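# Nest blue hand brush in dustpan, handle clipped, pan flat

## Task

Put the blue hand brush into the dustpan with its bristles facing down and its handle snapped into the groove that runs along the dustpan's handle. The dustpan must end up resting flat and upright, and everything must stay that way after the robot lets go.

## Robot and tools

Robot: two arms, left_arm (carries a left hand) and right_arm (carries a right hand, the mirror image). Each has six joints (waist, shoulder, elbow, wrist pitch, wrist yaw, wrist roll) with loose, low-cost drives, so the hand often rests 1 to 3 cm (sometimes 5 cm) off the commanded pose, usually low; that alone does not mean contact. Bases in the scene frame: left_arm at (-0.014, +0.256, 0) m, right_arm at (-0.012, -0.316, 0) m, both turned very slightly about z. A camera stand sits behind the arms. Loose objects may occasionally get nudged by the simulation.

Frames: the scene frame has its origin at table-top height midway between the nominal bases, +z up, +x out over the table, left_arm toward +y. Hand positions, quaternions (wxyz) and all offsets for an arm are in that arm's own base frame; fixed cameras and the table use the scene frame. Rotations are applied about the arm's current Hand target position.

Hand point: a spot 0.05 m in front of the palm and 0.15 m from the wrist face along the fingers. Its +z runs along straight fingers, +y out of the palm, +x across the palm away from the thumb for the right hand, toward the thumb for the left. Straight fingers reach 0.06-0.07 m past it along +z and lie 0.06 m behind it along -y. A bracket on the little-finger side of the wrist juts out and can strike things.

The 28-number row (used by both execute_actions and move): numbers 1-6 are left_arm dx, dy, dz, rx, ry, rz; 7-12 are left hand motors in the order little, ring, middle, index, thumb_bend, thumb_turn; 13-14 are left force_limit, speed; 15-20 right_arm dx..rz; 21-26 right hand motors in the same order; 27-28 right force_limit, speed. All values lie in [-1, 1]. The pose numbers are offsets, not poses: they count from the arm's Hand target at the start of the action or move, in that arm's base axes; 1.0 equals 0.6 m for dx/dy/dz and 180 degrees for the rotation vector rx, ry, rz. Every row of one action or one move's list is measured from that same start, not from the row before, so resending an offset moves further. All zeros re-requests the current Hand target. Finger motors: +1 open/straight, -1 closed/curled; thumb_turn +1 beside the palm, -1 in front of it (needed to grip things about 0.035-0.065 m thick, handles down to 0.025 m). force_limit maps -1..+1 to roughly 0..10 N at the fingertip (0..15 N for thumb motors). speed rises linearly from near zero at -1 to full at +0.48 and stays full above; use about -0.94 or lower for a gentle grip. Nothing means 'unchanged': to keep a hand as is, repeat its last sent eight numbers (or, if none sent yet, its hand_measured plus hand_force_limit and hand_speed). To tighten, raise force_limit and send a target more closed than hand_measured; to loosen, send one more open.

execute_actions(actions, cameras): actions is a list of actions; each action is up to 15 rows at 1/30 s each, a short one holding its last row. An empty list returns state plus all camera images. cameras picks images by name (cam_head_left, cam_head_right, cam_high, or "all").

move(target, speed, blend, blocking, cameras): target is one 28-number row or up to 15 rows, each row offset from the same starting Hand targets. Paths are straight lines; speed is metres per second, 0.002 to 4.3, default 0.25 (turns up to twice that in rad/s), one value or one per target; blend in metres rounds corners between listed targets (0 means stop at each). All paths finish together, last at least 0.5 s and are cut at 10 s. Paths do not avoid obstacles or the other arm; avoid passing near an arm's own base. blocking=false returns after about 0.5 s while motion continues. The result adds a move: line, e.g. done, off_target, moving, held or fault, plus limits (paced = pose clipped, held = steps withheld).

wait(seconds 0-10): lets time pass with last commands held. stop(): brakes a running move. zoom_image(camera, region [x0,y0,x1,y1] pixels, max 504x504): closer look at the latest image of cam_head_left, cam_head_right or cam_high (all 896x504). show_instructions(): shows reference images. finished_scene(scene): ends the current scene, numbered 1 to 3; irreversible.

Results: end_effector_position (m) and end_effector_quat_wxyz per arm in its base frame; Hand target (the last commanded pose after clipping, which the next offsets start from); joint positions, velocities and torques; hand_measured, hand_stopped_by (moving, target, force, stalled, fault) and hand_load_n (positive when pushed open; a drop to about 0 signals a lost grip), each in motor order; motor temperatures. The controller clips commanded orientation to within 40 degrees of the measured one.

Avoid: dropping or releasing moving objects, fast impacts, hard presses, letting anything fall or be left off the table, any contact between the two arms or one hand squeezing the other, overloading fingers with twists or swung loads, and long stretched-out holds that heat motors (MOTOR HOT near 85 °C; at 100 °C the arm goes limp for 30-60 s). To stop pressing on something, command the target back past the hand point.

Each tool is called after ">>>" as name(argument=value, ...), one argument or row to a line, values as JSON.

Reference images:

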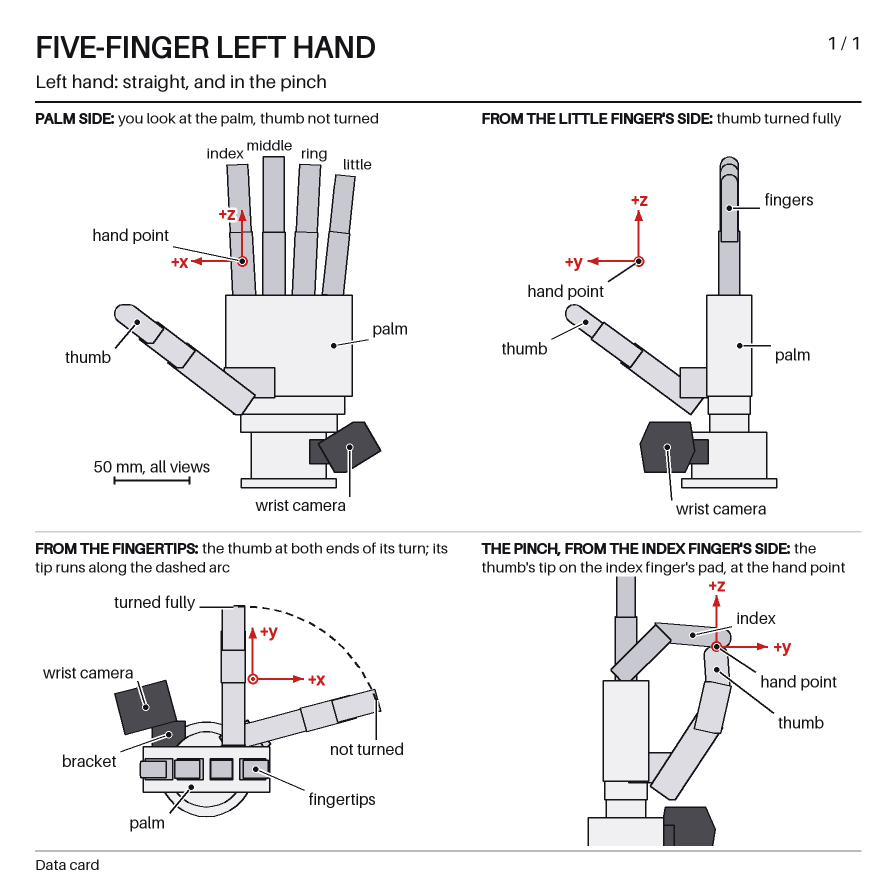

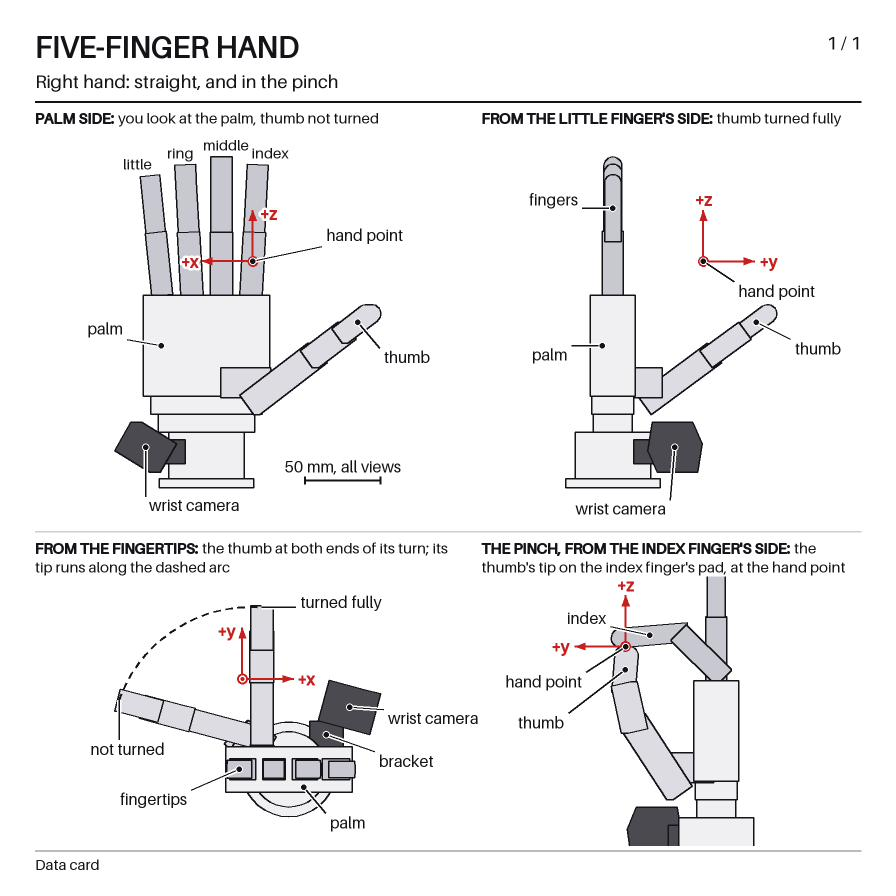

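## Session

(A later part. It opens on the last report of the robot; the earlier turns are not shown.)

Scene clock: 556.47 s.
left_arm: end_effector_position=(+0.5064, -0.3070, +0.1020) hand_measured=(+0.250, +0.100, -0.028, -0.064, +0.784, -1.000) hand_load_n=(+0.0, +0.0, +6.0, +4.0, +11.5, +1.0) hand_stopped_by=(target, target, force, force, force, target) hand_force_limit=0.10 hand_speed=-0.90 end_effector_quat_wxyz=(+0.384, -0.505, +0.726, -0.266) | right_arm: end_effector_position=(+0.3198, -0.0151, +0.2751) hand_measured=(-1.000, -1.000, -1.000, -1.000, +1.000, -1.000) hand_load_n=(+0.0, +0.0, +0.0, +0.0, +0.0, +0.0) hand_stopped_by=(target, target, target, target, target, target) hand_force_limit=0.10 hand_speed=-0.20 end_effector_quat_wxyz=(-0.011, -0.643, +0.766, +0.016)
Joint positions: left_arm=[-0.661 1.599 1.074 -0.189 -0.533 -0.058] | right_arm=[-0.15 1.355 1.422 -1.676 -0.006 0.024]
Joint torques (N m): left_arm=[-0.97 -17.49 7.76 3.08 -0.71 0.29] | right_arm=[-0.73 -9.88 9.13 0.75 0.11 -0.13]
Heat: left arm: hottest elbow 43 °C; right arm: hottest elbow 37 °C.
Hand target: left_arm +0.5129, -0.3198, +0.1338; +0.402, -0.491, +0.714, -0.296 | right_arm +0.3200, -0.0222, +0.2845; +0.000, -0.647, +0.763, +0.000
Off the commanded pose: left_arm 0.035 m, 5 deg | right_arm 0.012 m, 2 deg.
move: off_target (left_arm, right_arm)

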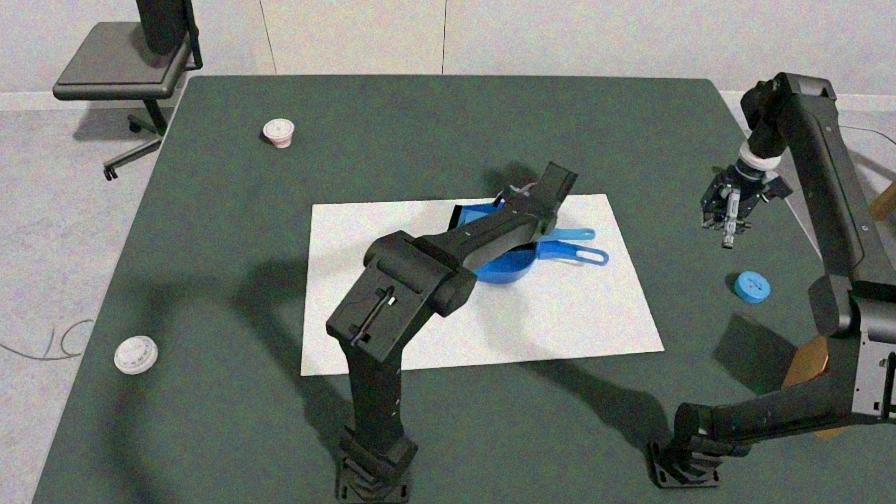

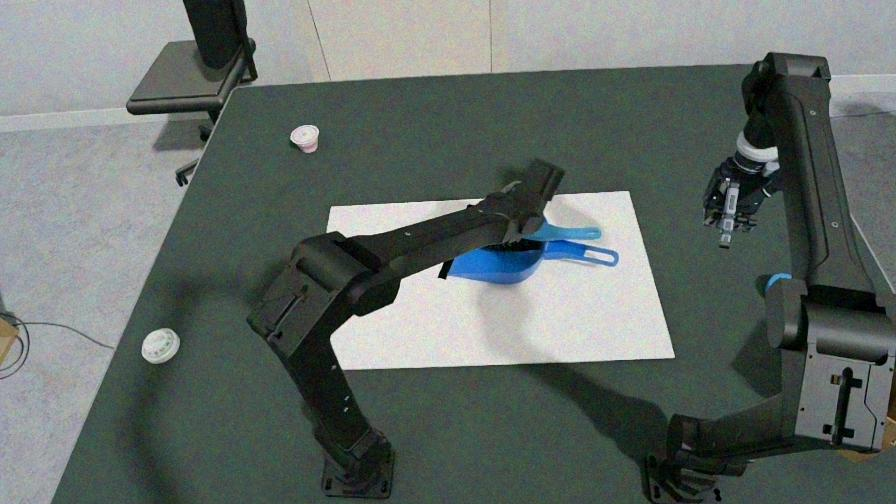

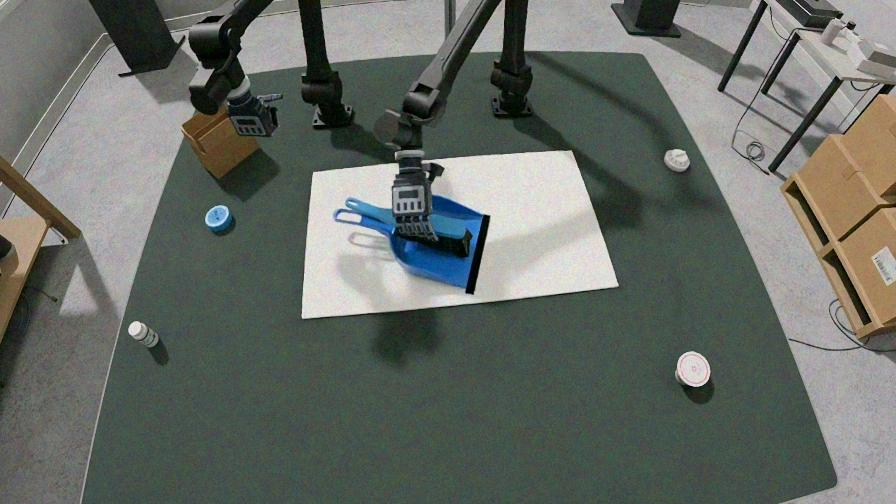

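>>> move(
  target=[-0.002,-0.013,0.005,0.0417,-0.0389,-0.0078,0.25,0.1,-0.5,-0.55,-0.1,-1,0.1,-0.9,0,0,0,0,0,0,-1,-1,-1,-1,1,-1,0.1,-0.2],
  speed=0.05,
  cameras=["all"],
)

>>> zoom_image(
  camera="cam_high",
  region=[325, 185, 385, 235],
)

>>> zoom_image(
  camera="cam_head_left",
  region=[560, 215, 620, 265],
)

>>> zoom_image(
  camera="cam_high",
  region=[430, 195, 510, 300],
)

Scene clock: 577.43 s.
left_arm: end_effector_position=(+0.5046, -0.3185, +0.1148) hand_measured=(+0.250, +0.100, -0.028, -0.064, +0.784, -1.000) hand_load_n=(+0.0, +0.0, +6.5, +4.0, +12.0, +1.0) hand_stopped_by=(target, target, force, force, force, target) hand_force_limit=0.10 hand_speed=-0.90 end_effector_quat_wxyz=(+0.456, -0.444, +0.725, -0.264) | right_arm: end_effector_position=(+0.3198, -0.0151, +0.2751) hand_measured=(-1.000, -1.000, -1.000, -1.000, +1.000, -1.000) hand_load_n=(+0.0, +0.5, +0.0, +0.0, +0.0, +0.0) hand_stopped_by=(target, target, target, target, target, target) hand_force_limit=0.10 hand_speed=-0.20 end_effector_quat_wxyz=(-0.011, -0.643, +0.766, +0.016)
Joint positions: left_arm=[-0.73 1.599 1.037 -0.037 -0.662 0.099] | right_arm=[-0.15 1.355 1.422 -1.676 -0.006 0.024]
Joint torques (N m): left_arm=[-1.44 -15.5 7.73 3.21 -0.75 0.32] | right_arm=[-0.73 -9.41 9.17 0.76 0.09 -0.12]
Heat: left arm: hottest elbow 40 °C; right arm: hottest elbow 37 °C.
Hand target: left_arm +0.5117, -0.3276, +0.1368; +0.472, -0.436, +0.712, -0.283 | right_arm +0.3200, -0.0222, +0.2845; +0.000, -0.647, +0.763, +0.000
Off the commanded pose: left_arm 0.025 m, 3 deg | right_arm 0.012 m, 2 deg.
move: off_target (left_arm, right_arm)

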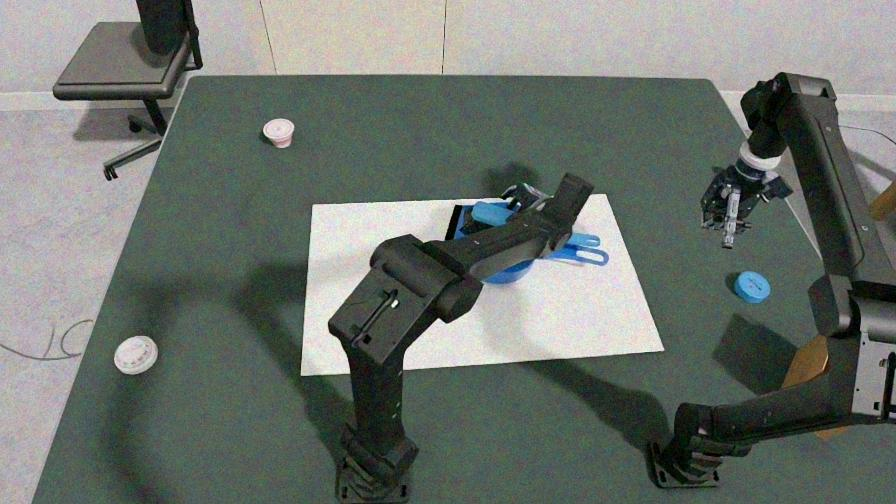

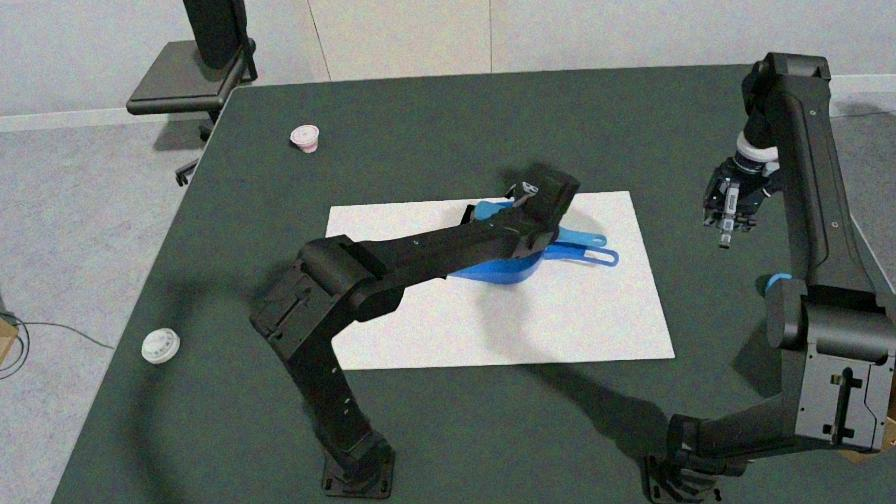

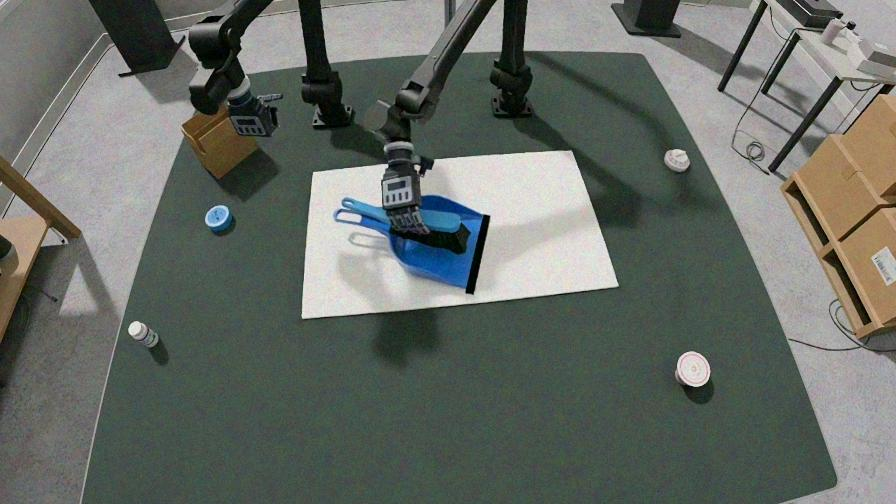

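Scaled by 8.400 from the camera's 896x504 image, which has a finer 1280x720 frame.

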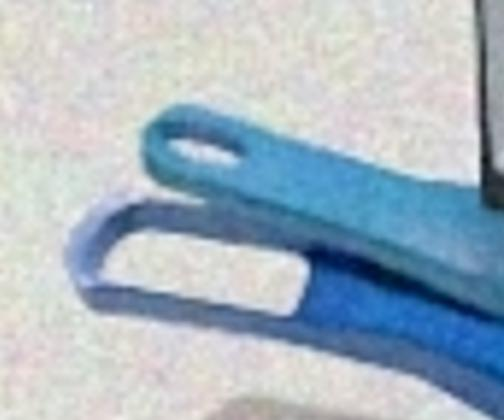

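Scaled by 8.400 from the camera's 896x504 image, which has a finer 1280x720 frame.

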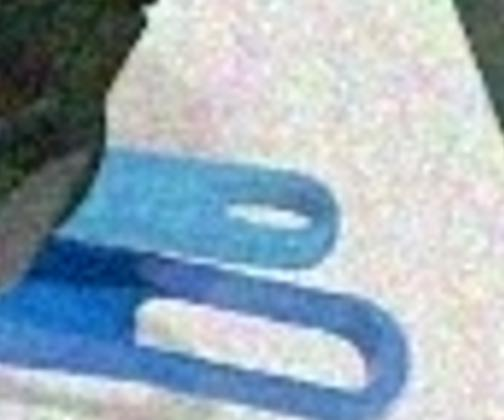

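Scaled by 4.800 from the camera's 896x504 image, which has a finer 1280x720 frame.

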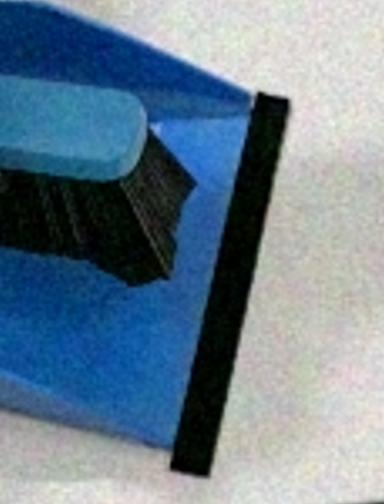

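>>> move(
  target=[0.004,0.006,-0.025,0.0053,0.0217,0.0072,0.25,0.1,-0.5,-0.55,-0.1,-1,0.1,-0.9,0,0,0,0,0,0,-1,-1,-1,-1,1,-1,0.1,-0.2],
  speed=0.05,
  cameras=["all"],
)

>>> zoom_image(
  camera="cam_high",
  region=[325, 185, 385, 235],
)

>>> zoom_image(
  camera="cam_head_left",
  region=[560, 215, 620, 265],
)

>>> zoom_image(
  camera="cam_high",
  region=[430, 195, 510, 300],
)

Scene clock: 586.87 s.
left_arm: end_effector_position=(+0.5012, -0.3061, +0.0960) hand_measured=(+0.250, +0.100, -0.028, -0.064, +0.784, -1.000) hand_load_n=(+0.0, +0.0, +6.5, +4.0, +11.5, +1.0) hand_stopped_by=(target, target, force, force, force, target) hand_force_limit=0.10 hand_speed=-0.90 end_effector_quat_wxyz=(+0.449, -0.446, +0.738, -0.234) | right_arm: end_effector_position=(+0.3198, -0.0151, +0.2751) hand_measured=(-1.000, -1.000, -1.000, -1.000, +1.000, -1.000) hand_load_n=(+0.0, +0.5, +0.0, +0.0, +0.0, +0.0) hand_stopped_by=(target, target, target, target, target, target) hand_force_limit=0.10 hand_speed=-0.20 end_effector_quat_wxyz=(-0.011, -0.643, +0.766, +0.016)
Joint positions: left_arm=[-0.718 1.619 1.037 -0.085 -0.662 0.096] | right_arm=[-0.15 1.355 1.422 -1.676 -0.006 0.024]
Joint torques (N m): left_arm=[-0.15 -14.56 10.56 1.25 -0.3 -0.04] | right_arm=[-1.03 -9.76 9.14 0.79 0.1 -0.15]
Heat: left arm: hottest elbow 40 °C; right arm: hottest elbow 37 °C.
Hand target: left_arm +0.5141, -0.3240, +0.1218; +0.454, -0.450, +0.725, -0.256 | right_arm +0.3200, -0.0222, +0.2845; +0.000, -0.647, +0.763, +0.000
Off the commanded pose: left_arm 0.034 m, 3 deg | right_arm 0.012 m, 2 deg.
move: off_target (left_arm, right_arm)

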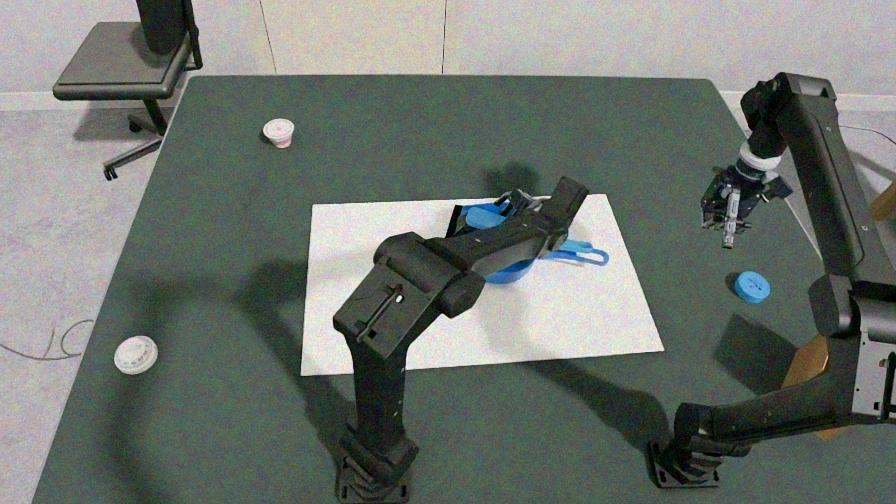

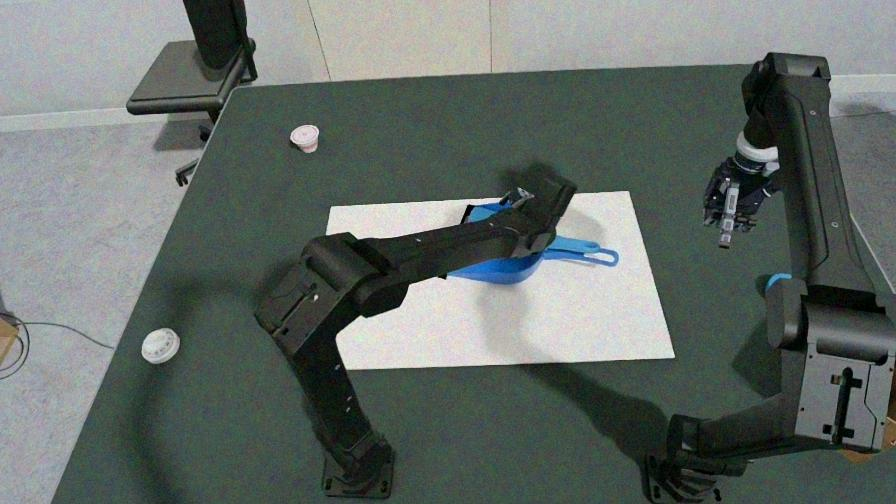

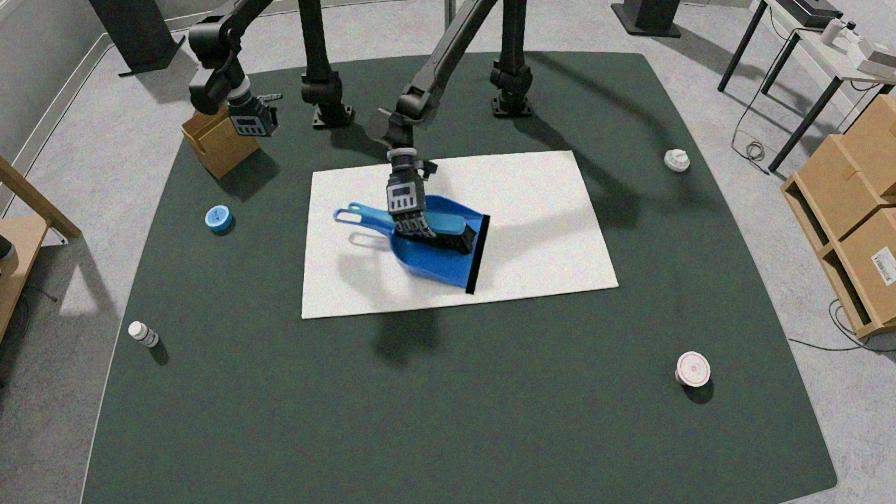

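Scaled by 8.400 from the camera's 896x504 image, which has a finer 1280x720 frame.

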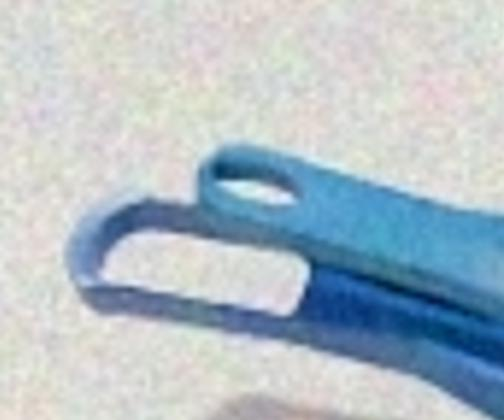

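Scaled by 8.400 from the camera's 896x504 image, which has a finer 1280x720 frame.

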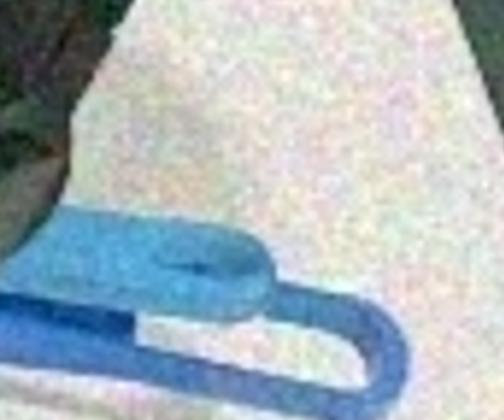

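Scaled by 4.800 from the camera's 896x504 image, which has a finer 1280x720 frame.

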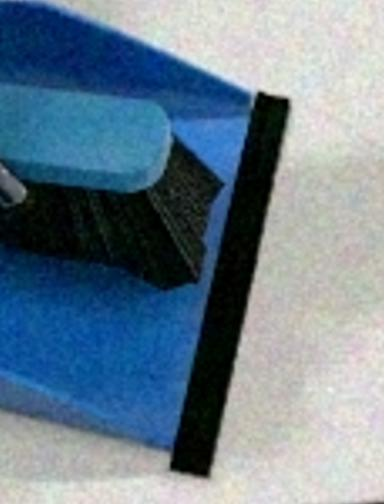

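>>> move(
  target=[0.010,-0.014,-0.010,0,0,0,0.25,0.1,-0.5,-0.55,-0.1,-1,0.1,-0.9,0,0,0,0,0,0,-1,-1,-1,-1,1,-1,0.1,-0.2],
  speed=0.05,
)

Scene clock: 591.87 s.
left_arm: end_effector_position=(+0.5056, -0.3102, +0.0876) hand_measured=(+0.250, +0.100, -0.028, -0.064, +0.784, -1.000) hand_load_n=(+0.0, +0.0, +6.0, +3.5, +11.5, +1.0) hand_stopped_by=(target, target, force, force, force, target) hand_force_limit=0.10 hand_speed=-0.90 end_effector_quat_wxyz=(+0.447, -0.447, +0.740, -0.230) | right_arm: end_effector_position=(+0.3198, -0.0151, +0.2751) hand_measured=(-1.000, -1.000, -1.000, -1.000, +1.000, -1.000) hand_load_n=(+0.0, +0.0, +0.0, +0.0, +0.0, +0.0) hand_stopped_by=(target, target, target, target, target, target) hand_force_limit=0.10 hand_speed=-0.20 end_effector_quat_wxyz=(-0.011, -0.643, +0.766, +0.016)
Joint positions: left_arm=[-0.718 1.648 1.054 -0.085 -0.662 0.093] | right_arm=[-0.15 1.355 1.422 -1.676 -0.006 0.024]
Joint torques (N m): left_arm=[-0.62 -14.86 10.88 1.52 -0.46 -0.03] | right_arm=[-1.14 -9.7 9.17 0.81 0.08 -0.12]
Heat: left arm: hottest elbow 40 °C; right arm: hottest elbow 37 °C.
Hand target: left_arm +0.5201, -0.3324, +0.1158; +0.454, -0.450, +0.725, -0.256 | right_arm +0.3200, -0.0222, +0.2845; +0.000, -0.647, +0.763, +0.000
Off the commanded pose: left_arm 0.039 m, 4 deg | right_arm 0.012 m, 2 deg.
move: off_target (left_arm, right_arm)

>>> move(
  target=[0.001,-0.012,-0.005,0,0,0,0.25,0.1,-0.5,-0.55,-0.1,-1,0.1,-0.9,0,0,0,0,0,0,-1,-1,-1,-1,1,-1,0.1,-0.2],
  speed=0.05,
  cameras=["all"],
)

>>> zoom_image(
  camera="cam_high",
  region=[325, 185, 385, 235],
)

>>> zoom_image(
  camera="cam_head_left",
  region=[560, 215, 620, 265],
)

>>> zoom_image(
  camera="cam_high",
  region=[430, 195, 510, 300],
)

Scene clock: 595.07 s.
left_arm: end_effector_position=(+0.5091, -0.3133, +0.0865) hand_measured=(+0.250, +0.100, -0.028, -0.064, +0.784, -1.000) hand_load_n=(+0.0, +0.0, +6.0, +3.5, +12.0, +0.0) hand_stopped_by=(target, target, force, force, force, target) hand_force_limit=0.10 hand_speed=-0.90 end_effector_quat_wxyz=(+0.446, -0.449, +0.739, -0.231) | right_arm: end_effector_position=(+0.3198, -0.0151, +0.2751) hand_measured=(-1.000, -1.000, -1.000, -1.000, +1.000, -1.000) hand_load_n=(+0.0, +0.0, +0.0, +0.0, +0.0, +0.0) hand_stopped_by=(target, target, target, target, target, target) hand_force_limit=0.10 hand_speed=-0.20 end_effector_quat_wxyz=(-0.011, -0.643, +0.766, +0.016)
Joint positions: left_arm=[-0.718 1.661 1.066 -0.085 -0.663 0.087] | right_arm=[-0.15 1.355 1.422 -1.676 -0.006 0.024]
Joint torques (N m): left_arm=[-1.44 -14.74 10.95 1.46 -0.73 -0.07] | right_arm=[-1.08 -9.58 9.21 0.75 0.09 -0.14]
Heat: left arm: hottest elbow 41 °C; right arm: hottest elbow 37 °C.
Hand target: left_arm +0.5207, -0.3396, +0.1128; +0.454, -0.450, +0.725, -0.256 | right_arm +0.3200, -0.0222, +0.2845; +0.000, -0.647, +0.763, +0.000
Off the commanded pose: left_arm 0.039 m, 3 deg | right_arm 0.012 m, 2 deg.
move: off_target (left_arm, right_arm)

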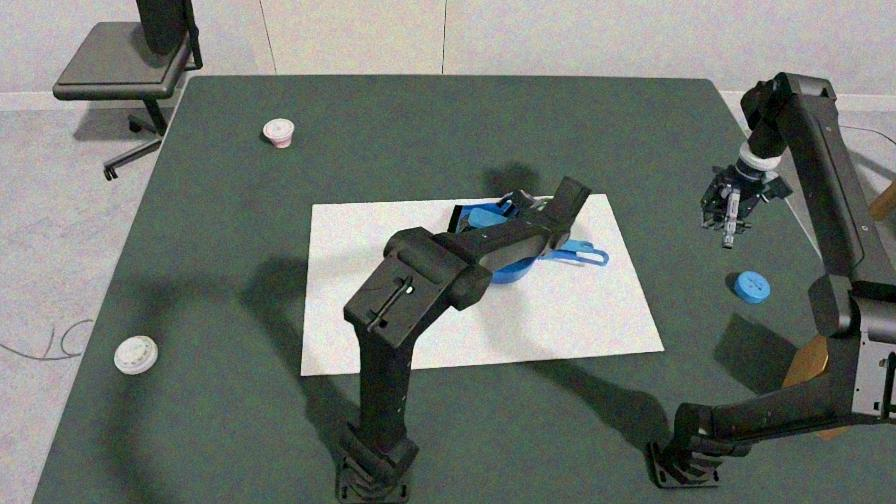

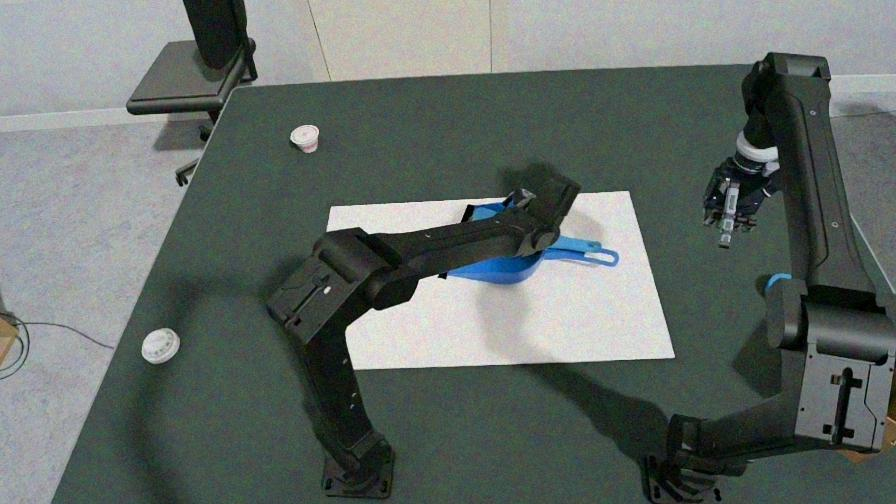

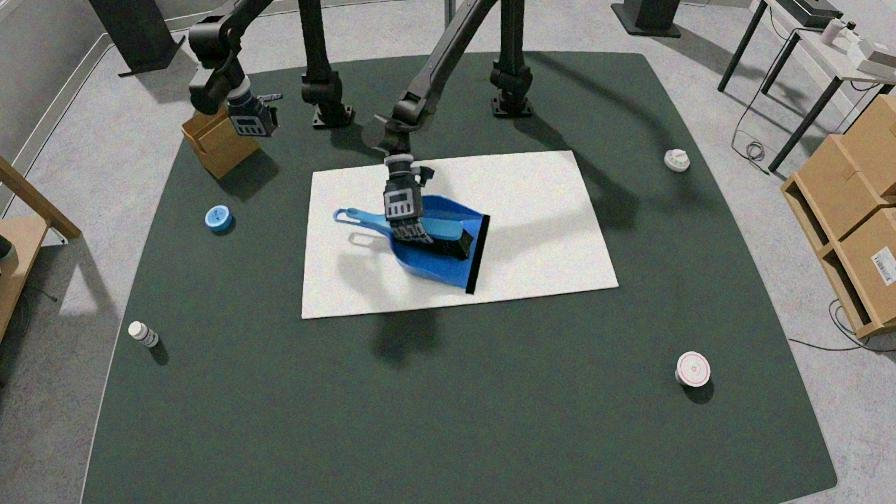

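Scaled by 8.400 from the camera's 896x504 image, which has a finer 1280x720 frame.

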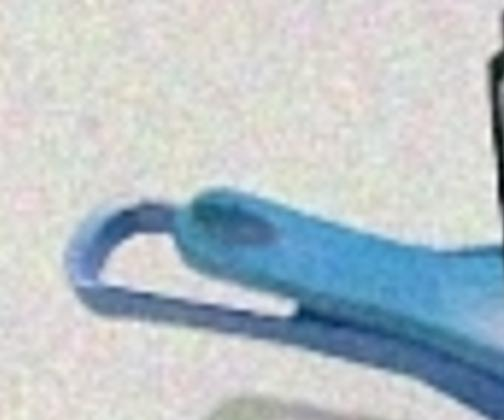

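Scaled by 8.400 from the camera's 896x504 image, which has a finer 1280x720 frame.

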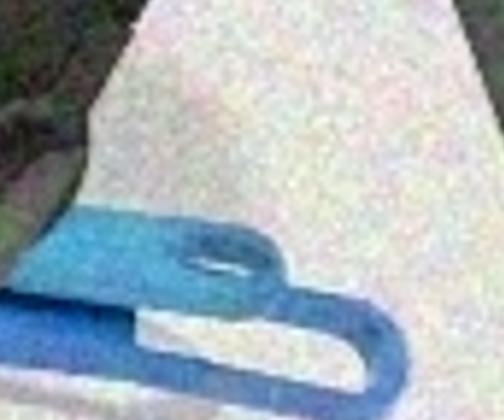

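Scaled by 4.800 from the camera's 896x504 image, which has a finer 1280x720 frame.

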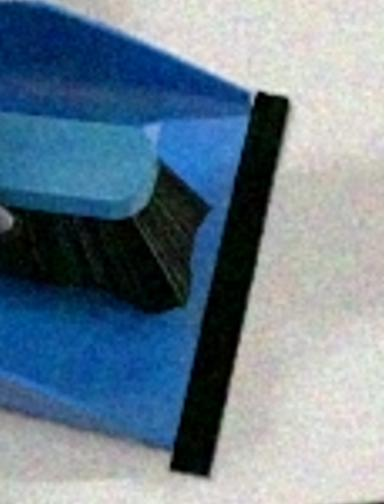

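>>> move(
  target=[-0.004,-0.004,-0.012,0,0,0.007,0.25,0.1,-0.5,-0.55,-0.1,-1,0.1,-0.9,0,0,0,0,0,0,-1,-1,-1,-1,1,-1,0.1,-0.2],
  speed=0.05,
  cameras=["all"],
)

>>> zoom_image(
  camera="cam_high",
  region=[325, 185, 385, 235],
)

>>> zoom_image(
  camera="cam_head_left",
  region=[560, 215, 620, 265],
)

>>> zoom_image(
  camera="cam_high",
  region=[430, 195, 510, 300],
)

Scene clock: 601.00 s.
left_arm: end_effector_position=(+0.5084, -0.3147, +0.0836) hand_measured=(+0.250, +0.100, -0.028, -0.064, +0.784, -1.000) hand_load_n=(+0.0, +0.0, +5.5, +3.0, +12.0, -1.0) hand_stopped_by=(target, target, force, force, force, target) hand_force_limit=0.10 hand_speed=-0.90 end_effector_quat_wxyz=(+0.452, -0.456, +0.732, -0.227) | right_arm: end_effector_position=(+0.3198, -0.0151, +0.2751) hand_measured=(-1.000, -1.000, -1.000, -1.000, +1.000, -1.000) hand_load_n=(+0.0, +0.0, +0.0, +0.0, +0.0, +0.0) hand_stopped_by=(target, target, target, target, target, target) hand_force_limit=0.10 hand_speed=-0.20 end_effector_quat_wxyz=(-0.011, -0.643, +0.766, +0.016)
Joint positions: left_arm=[-0.727 1.671 1.069 -0.085 -0.692 0.067] | right_arm=[-0.15 1.355 1.422 -1.676 -0.006 0.024]
Joint torques (N m): left_arm=[-1.67 -14.39 10.81 1.39 -0.63 -0.07] | right_arm=[-0.85 -9.82 9.17 0.72 0.09 -0.11]
Heat: left arm: hottest elbow 41 °C; right arm: hottest elbow 37 °C.
Hand target: left_arm +0.5183, -0.3420, +0.1056; +0.457, -0.458, +0.720, -0.251 | right_arm +0.3200, -0.0222, +0.2845; +0.000, -0.647, +0.763, +0.000
Off the commanded pose: left_arm 0.037 m, 3 deg | right_arm 0.012 m, 2 deg.
move: off_target (left_arm, right_arm)

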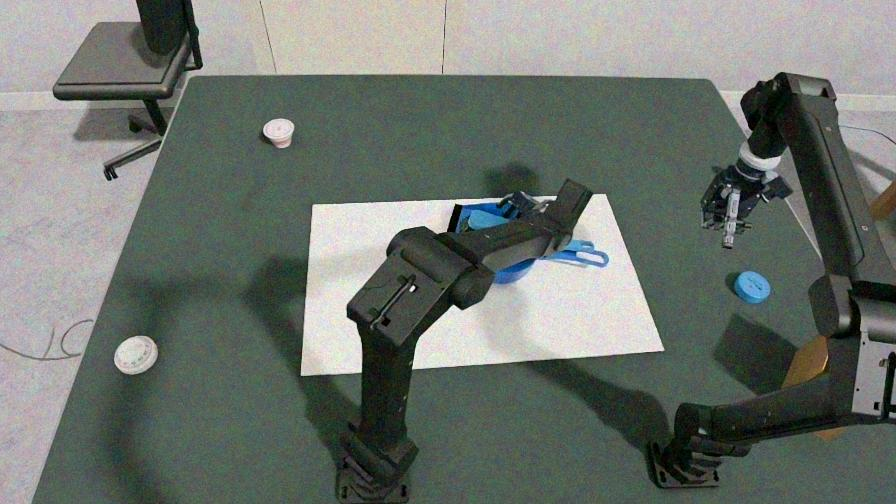

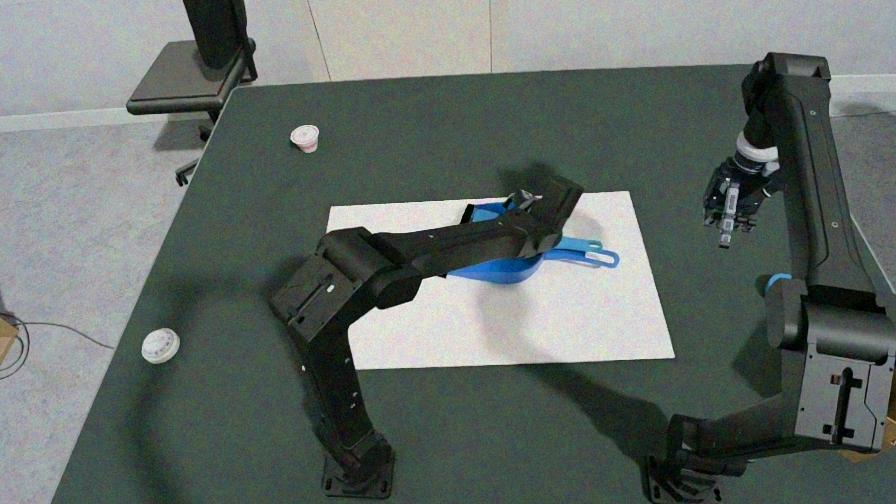

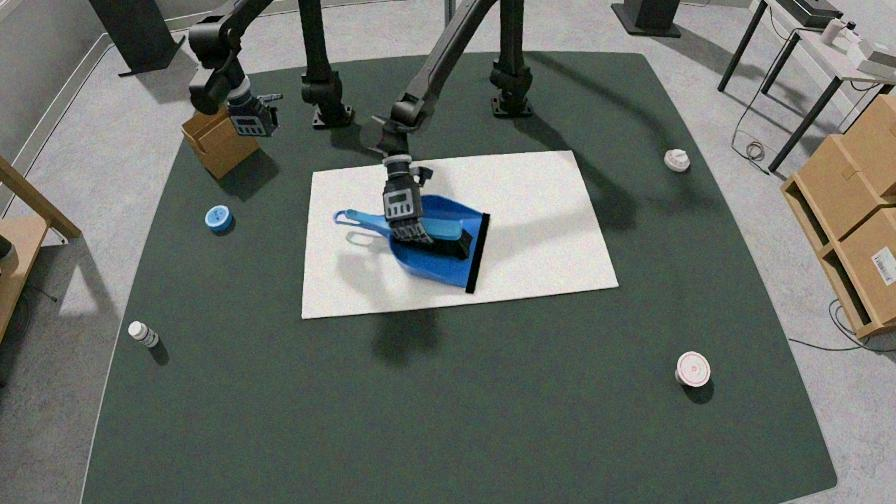

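Scaled by 8.400 from the camera's 896x504 image, which has a finer 1280x720 frame.

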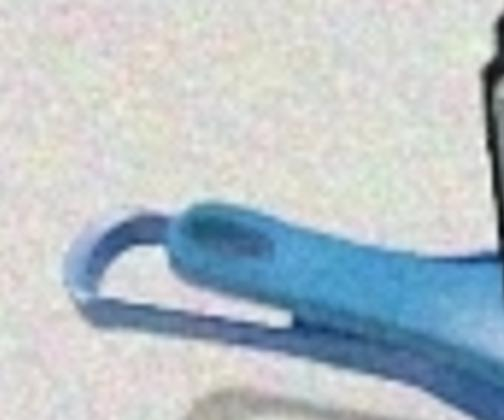

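Scaled by 8.400 from the camera's 896x504 image, which has a finer 1280x720 frame.

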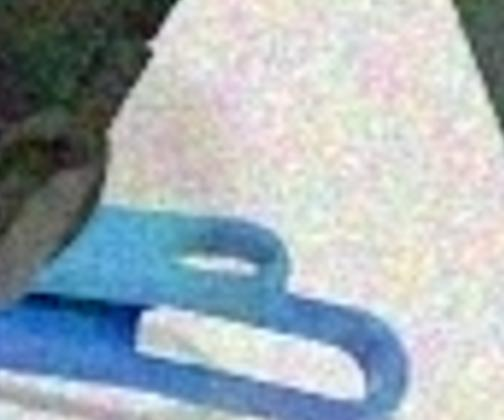

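Scaled by 4.800 from the camera's 896x504 image, which has a finer 1280x720 frame.

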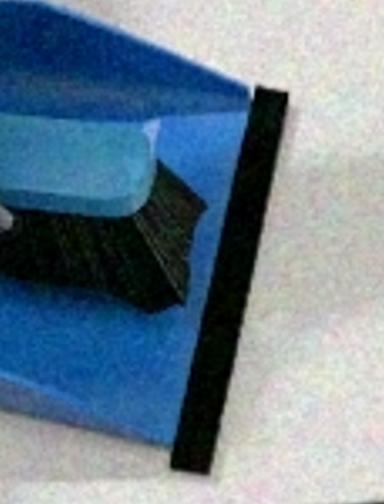

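>>> move(
  target=[0.0,0.018,-0.01,0,0,0.0,0.25,0.1,-0.5,-0.55,-0.1,-1,0.1,-0.9,0,0,0,0,0,0,-1,-1,-1,-1,1,-1,0.1,-0.2],
  speed=0.05,
)

Scene clock: 606.80 s.
left_arm: end_effector_position=(+0.5084, -0.3147, +0.0836) hand_measured=(+0.250, +0.100, -0.028, -0.064, +0.784, -1.000) hand_load_n=(+0.0, +0.0, +6.0, +3.0, +12.0, -0.5) hand_stopped_by=(target, target, force, force, force, target) hand_force_limit=0.10 hand_speed=-0.90 end_effector_quat_wxyz=(+0.452, -0.456, +0.732, -0.227) | right_arm: end_effector_position=(+0.3198, -0.0151, +0.2751) hand_measured=(-1.000, -1.000, -1.000, -1.000, +1.000, -1.000) hand_load_n=(+0.0, +0.0, +0.0, +0.0, +0.0, +0.0) hand_stopped_by=(target, target, target, target, target, target) hand_force_limit=0.10 hand_speed=-0.20 end_effector_quat_wxyz=(-0.011, -0.643, +0.766, +0.016)
Joint positions: left_arm=[-0.727 1.671 1.069 -0.085 -0.692 0.067] | right_arm=[-0.15 1.355 1.422 -1.676 -0.006 0.024]
Joint torques (N m): left_arm=[-0.32 -14.92 8.59 2.56 -0.13 0.04] | right_arm=[-0.91 -9.23 9.11 0.77 0.09 -0.13]
Heat: left arm: hottest elbow 41 °C; right arm: hottest elbow 37 °C.
Hand target: left_arm +0.5183, -0.3312, +0.0996; +0.457, -0.458, +0.720, -0.251 | right_arm +0.3200, -0.0222, +0.2845; +0.000, -0.647, +0.763, +0.000
Off the commanded pose: left_arm 0.025 m, 3 deg | right_arm 0.012 m, 2 deg.
move: off_target (left_arm, right_arm)

>>> execute_actions(
  actions=[],
  cameras=["all"],
)

>>> zoom_image(
  camera="cam_high",
  region=[325, 185, 515, 305],
)

>>> zoom_image(
  camera="cam_head_left",
  region=[420, 180, 620, 290],
)

Scene clock: 615.97 s.
left_arm: end_effector_position=(+0.5084, -0.3147, +0.0836) hand_measured=(+0.250, +0.100, -0.028, -0.064, +0.784, -1.000) hand_load_n=(+0.0, +0.0, +6.0, +3.5, +12.0, -0.5) hand_stopped_by=(target, target, force, force, force, target) hand_force_limit=0.10 hand_speed=-0.90 end_effector_quat_wxyz=(+0.452, -0.456, +0.732, -0.227) | right_arm: end_effector_position=(+0.3198, -0.0151, +0.2751) hand_measured=(-1.000, -1.000, -1.000, -1.000, +1.000, -1.000) hand_load_n=(+0.0, +0.0, +0.0, +0.0, +0.0, +0.0) hand_stopped_by=(target, target, target, target, target, target) hand_force_limit=0.10 hand_speed=-0.20 end_effector_quat_wxyz=(-0.011, -0.643, +0.766, +0.016)
Joint positions: left_arm=[-0.727 1.671 1.069 -0.085 -0.692 0.067] | right_arm=[-0.15 1.355 1.422 -1.676 -0.006 0.024]
Joint velocities: within noise
Joint torques (N m): left_arm=[-0.32 -14.97 8.64 2.52 -0.13 0.04] | right_arm=[-0.97 -9.58 9.24 0.76 0.08 -0.12]
Motor temperatures (°C): left_arm=[25 33 41 25 25 28] | right_arm=[27 32 37 27 25 24]
Heat: left arm: hottest elbow 41 °C; right arm: hottest elbow 37 °C.
Hand target: left_arm +0.5183, -0.3312, +0.0996; +0.457, -0.458, +0.720, -0.251 | right_arm +0.3200, -0.0222, +0.2845; +0.000, -0.647, +0.763, +0.000
Off the commanded pose: left_arm 0.025 m, 3 deg | right_arm 0.012 m, 2 deg.

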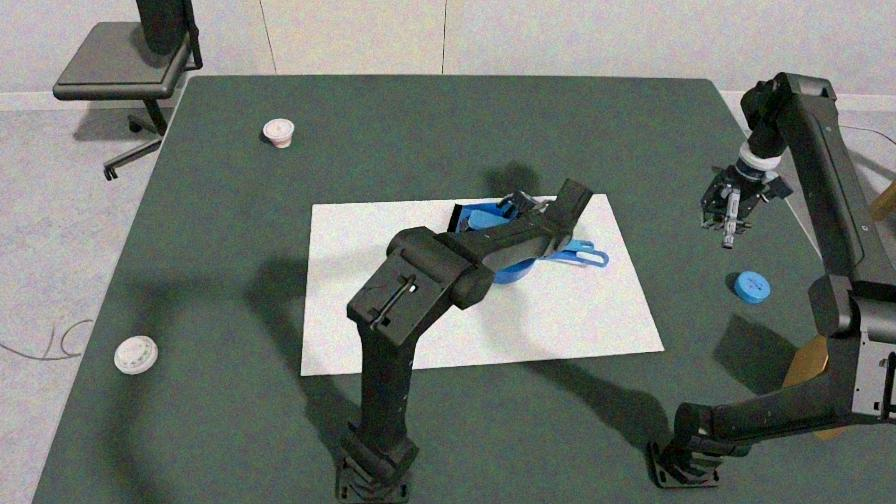

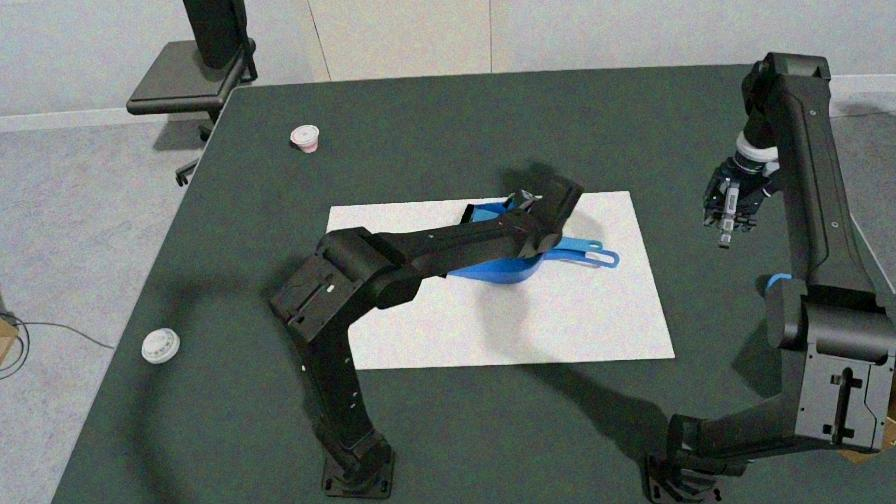

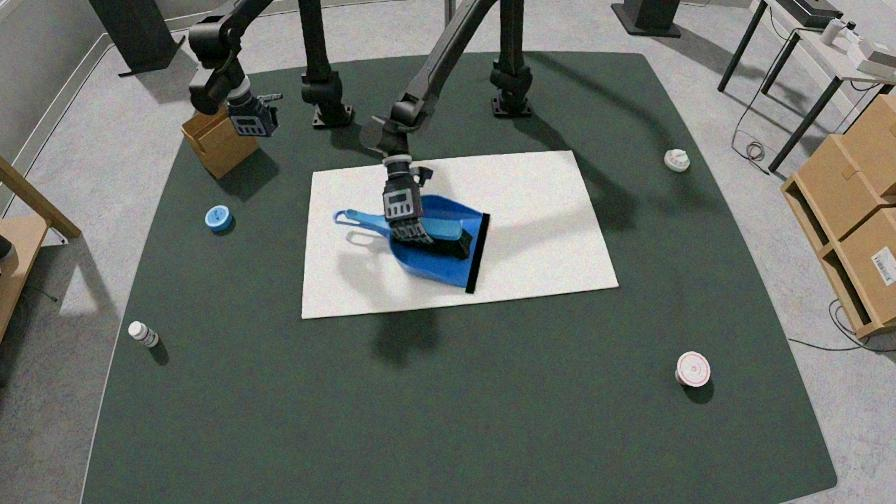

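Scaled by 2.653 from the camera's 896x504 image, which has a finer 1280x720 frame.

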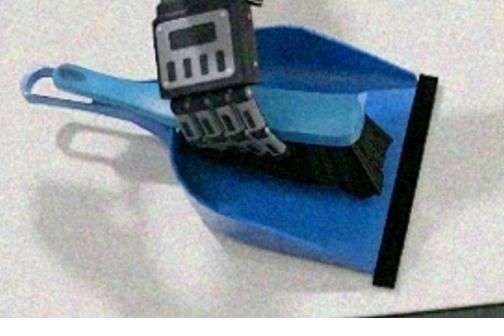

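Scaled by 2.520 from the camera's 896x504 image, which has a finer 1280x720 frame.

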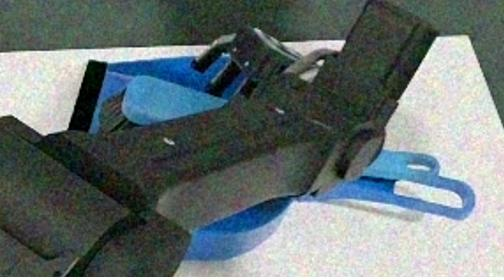

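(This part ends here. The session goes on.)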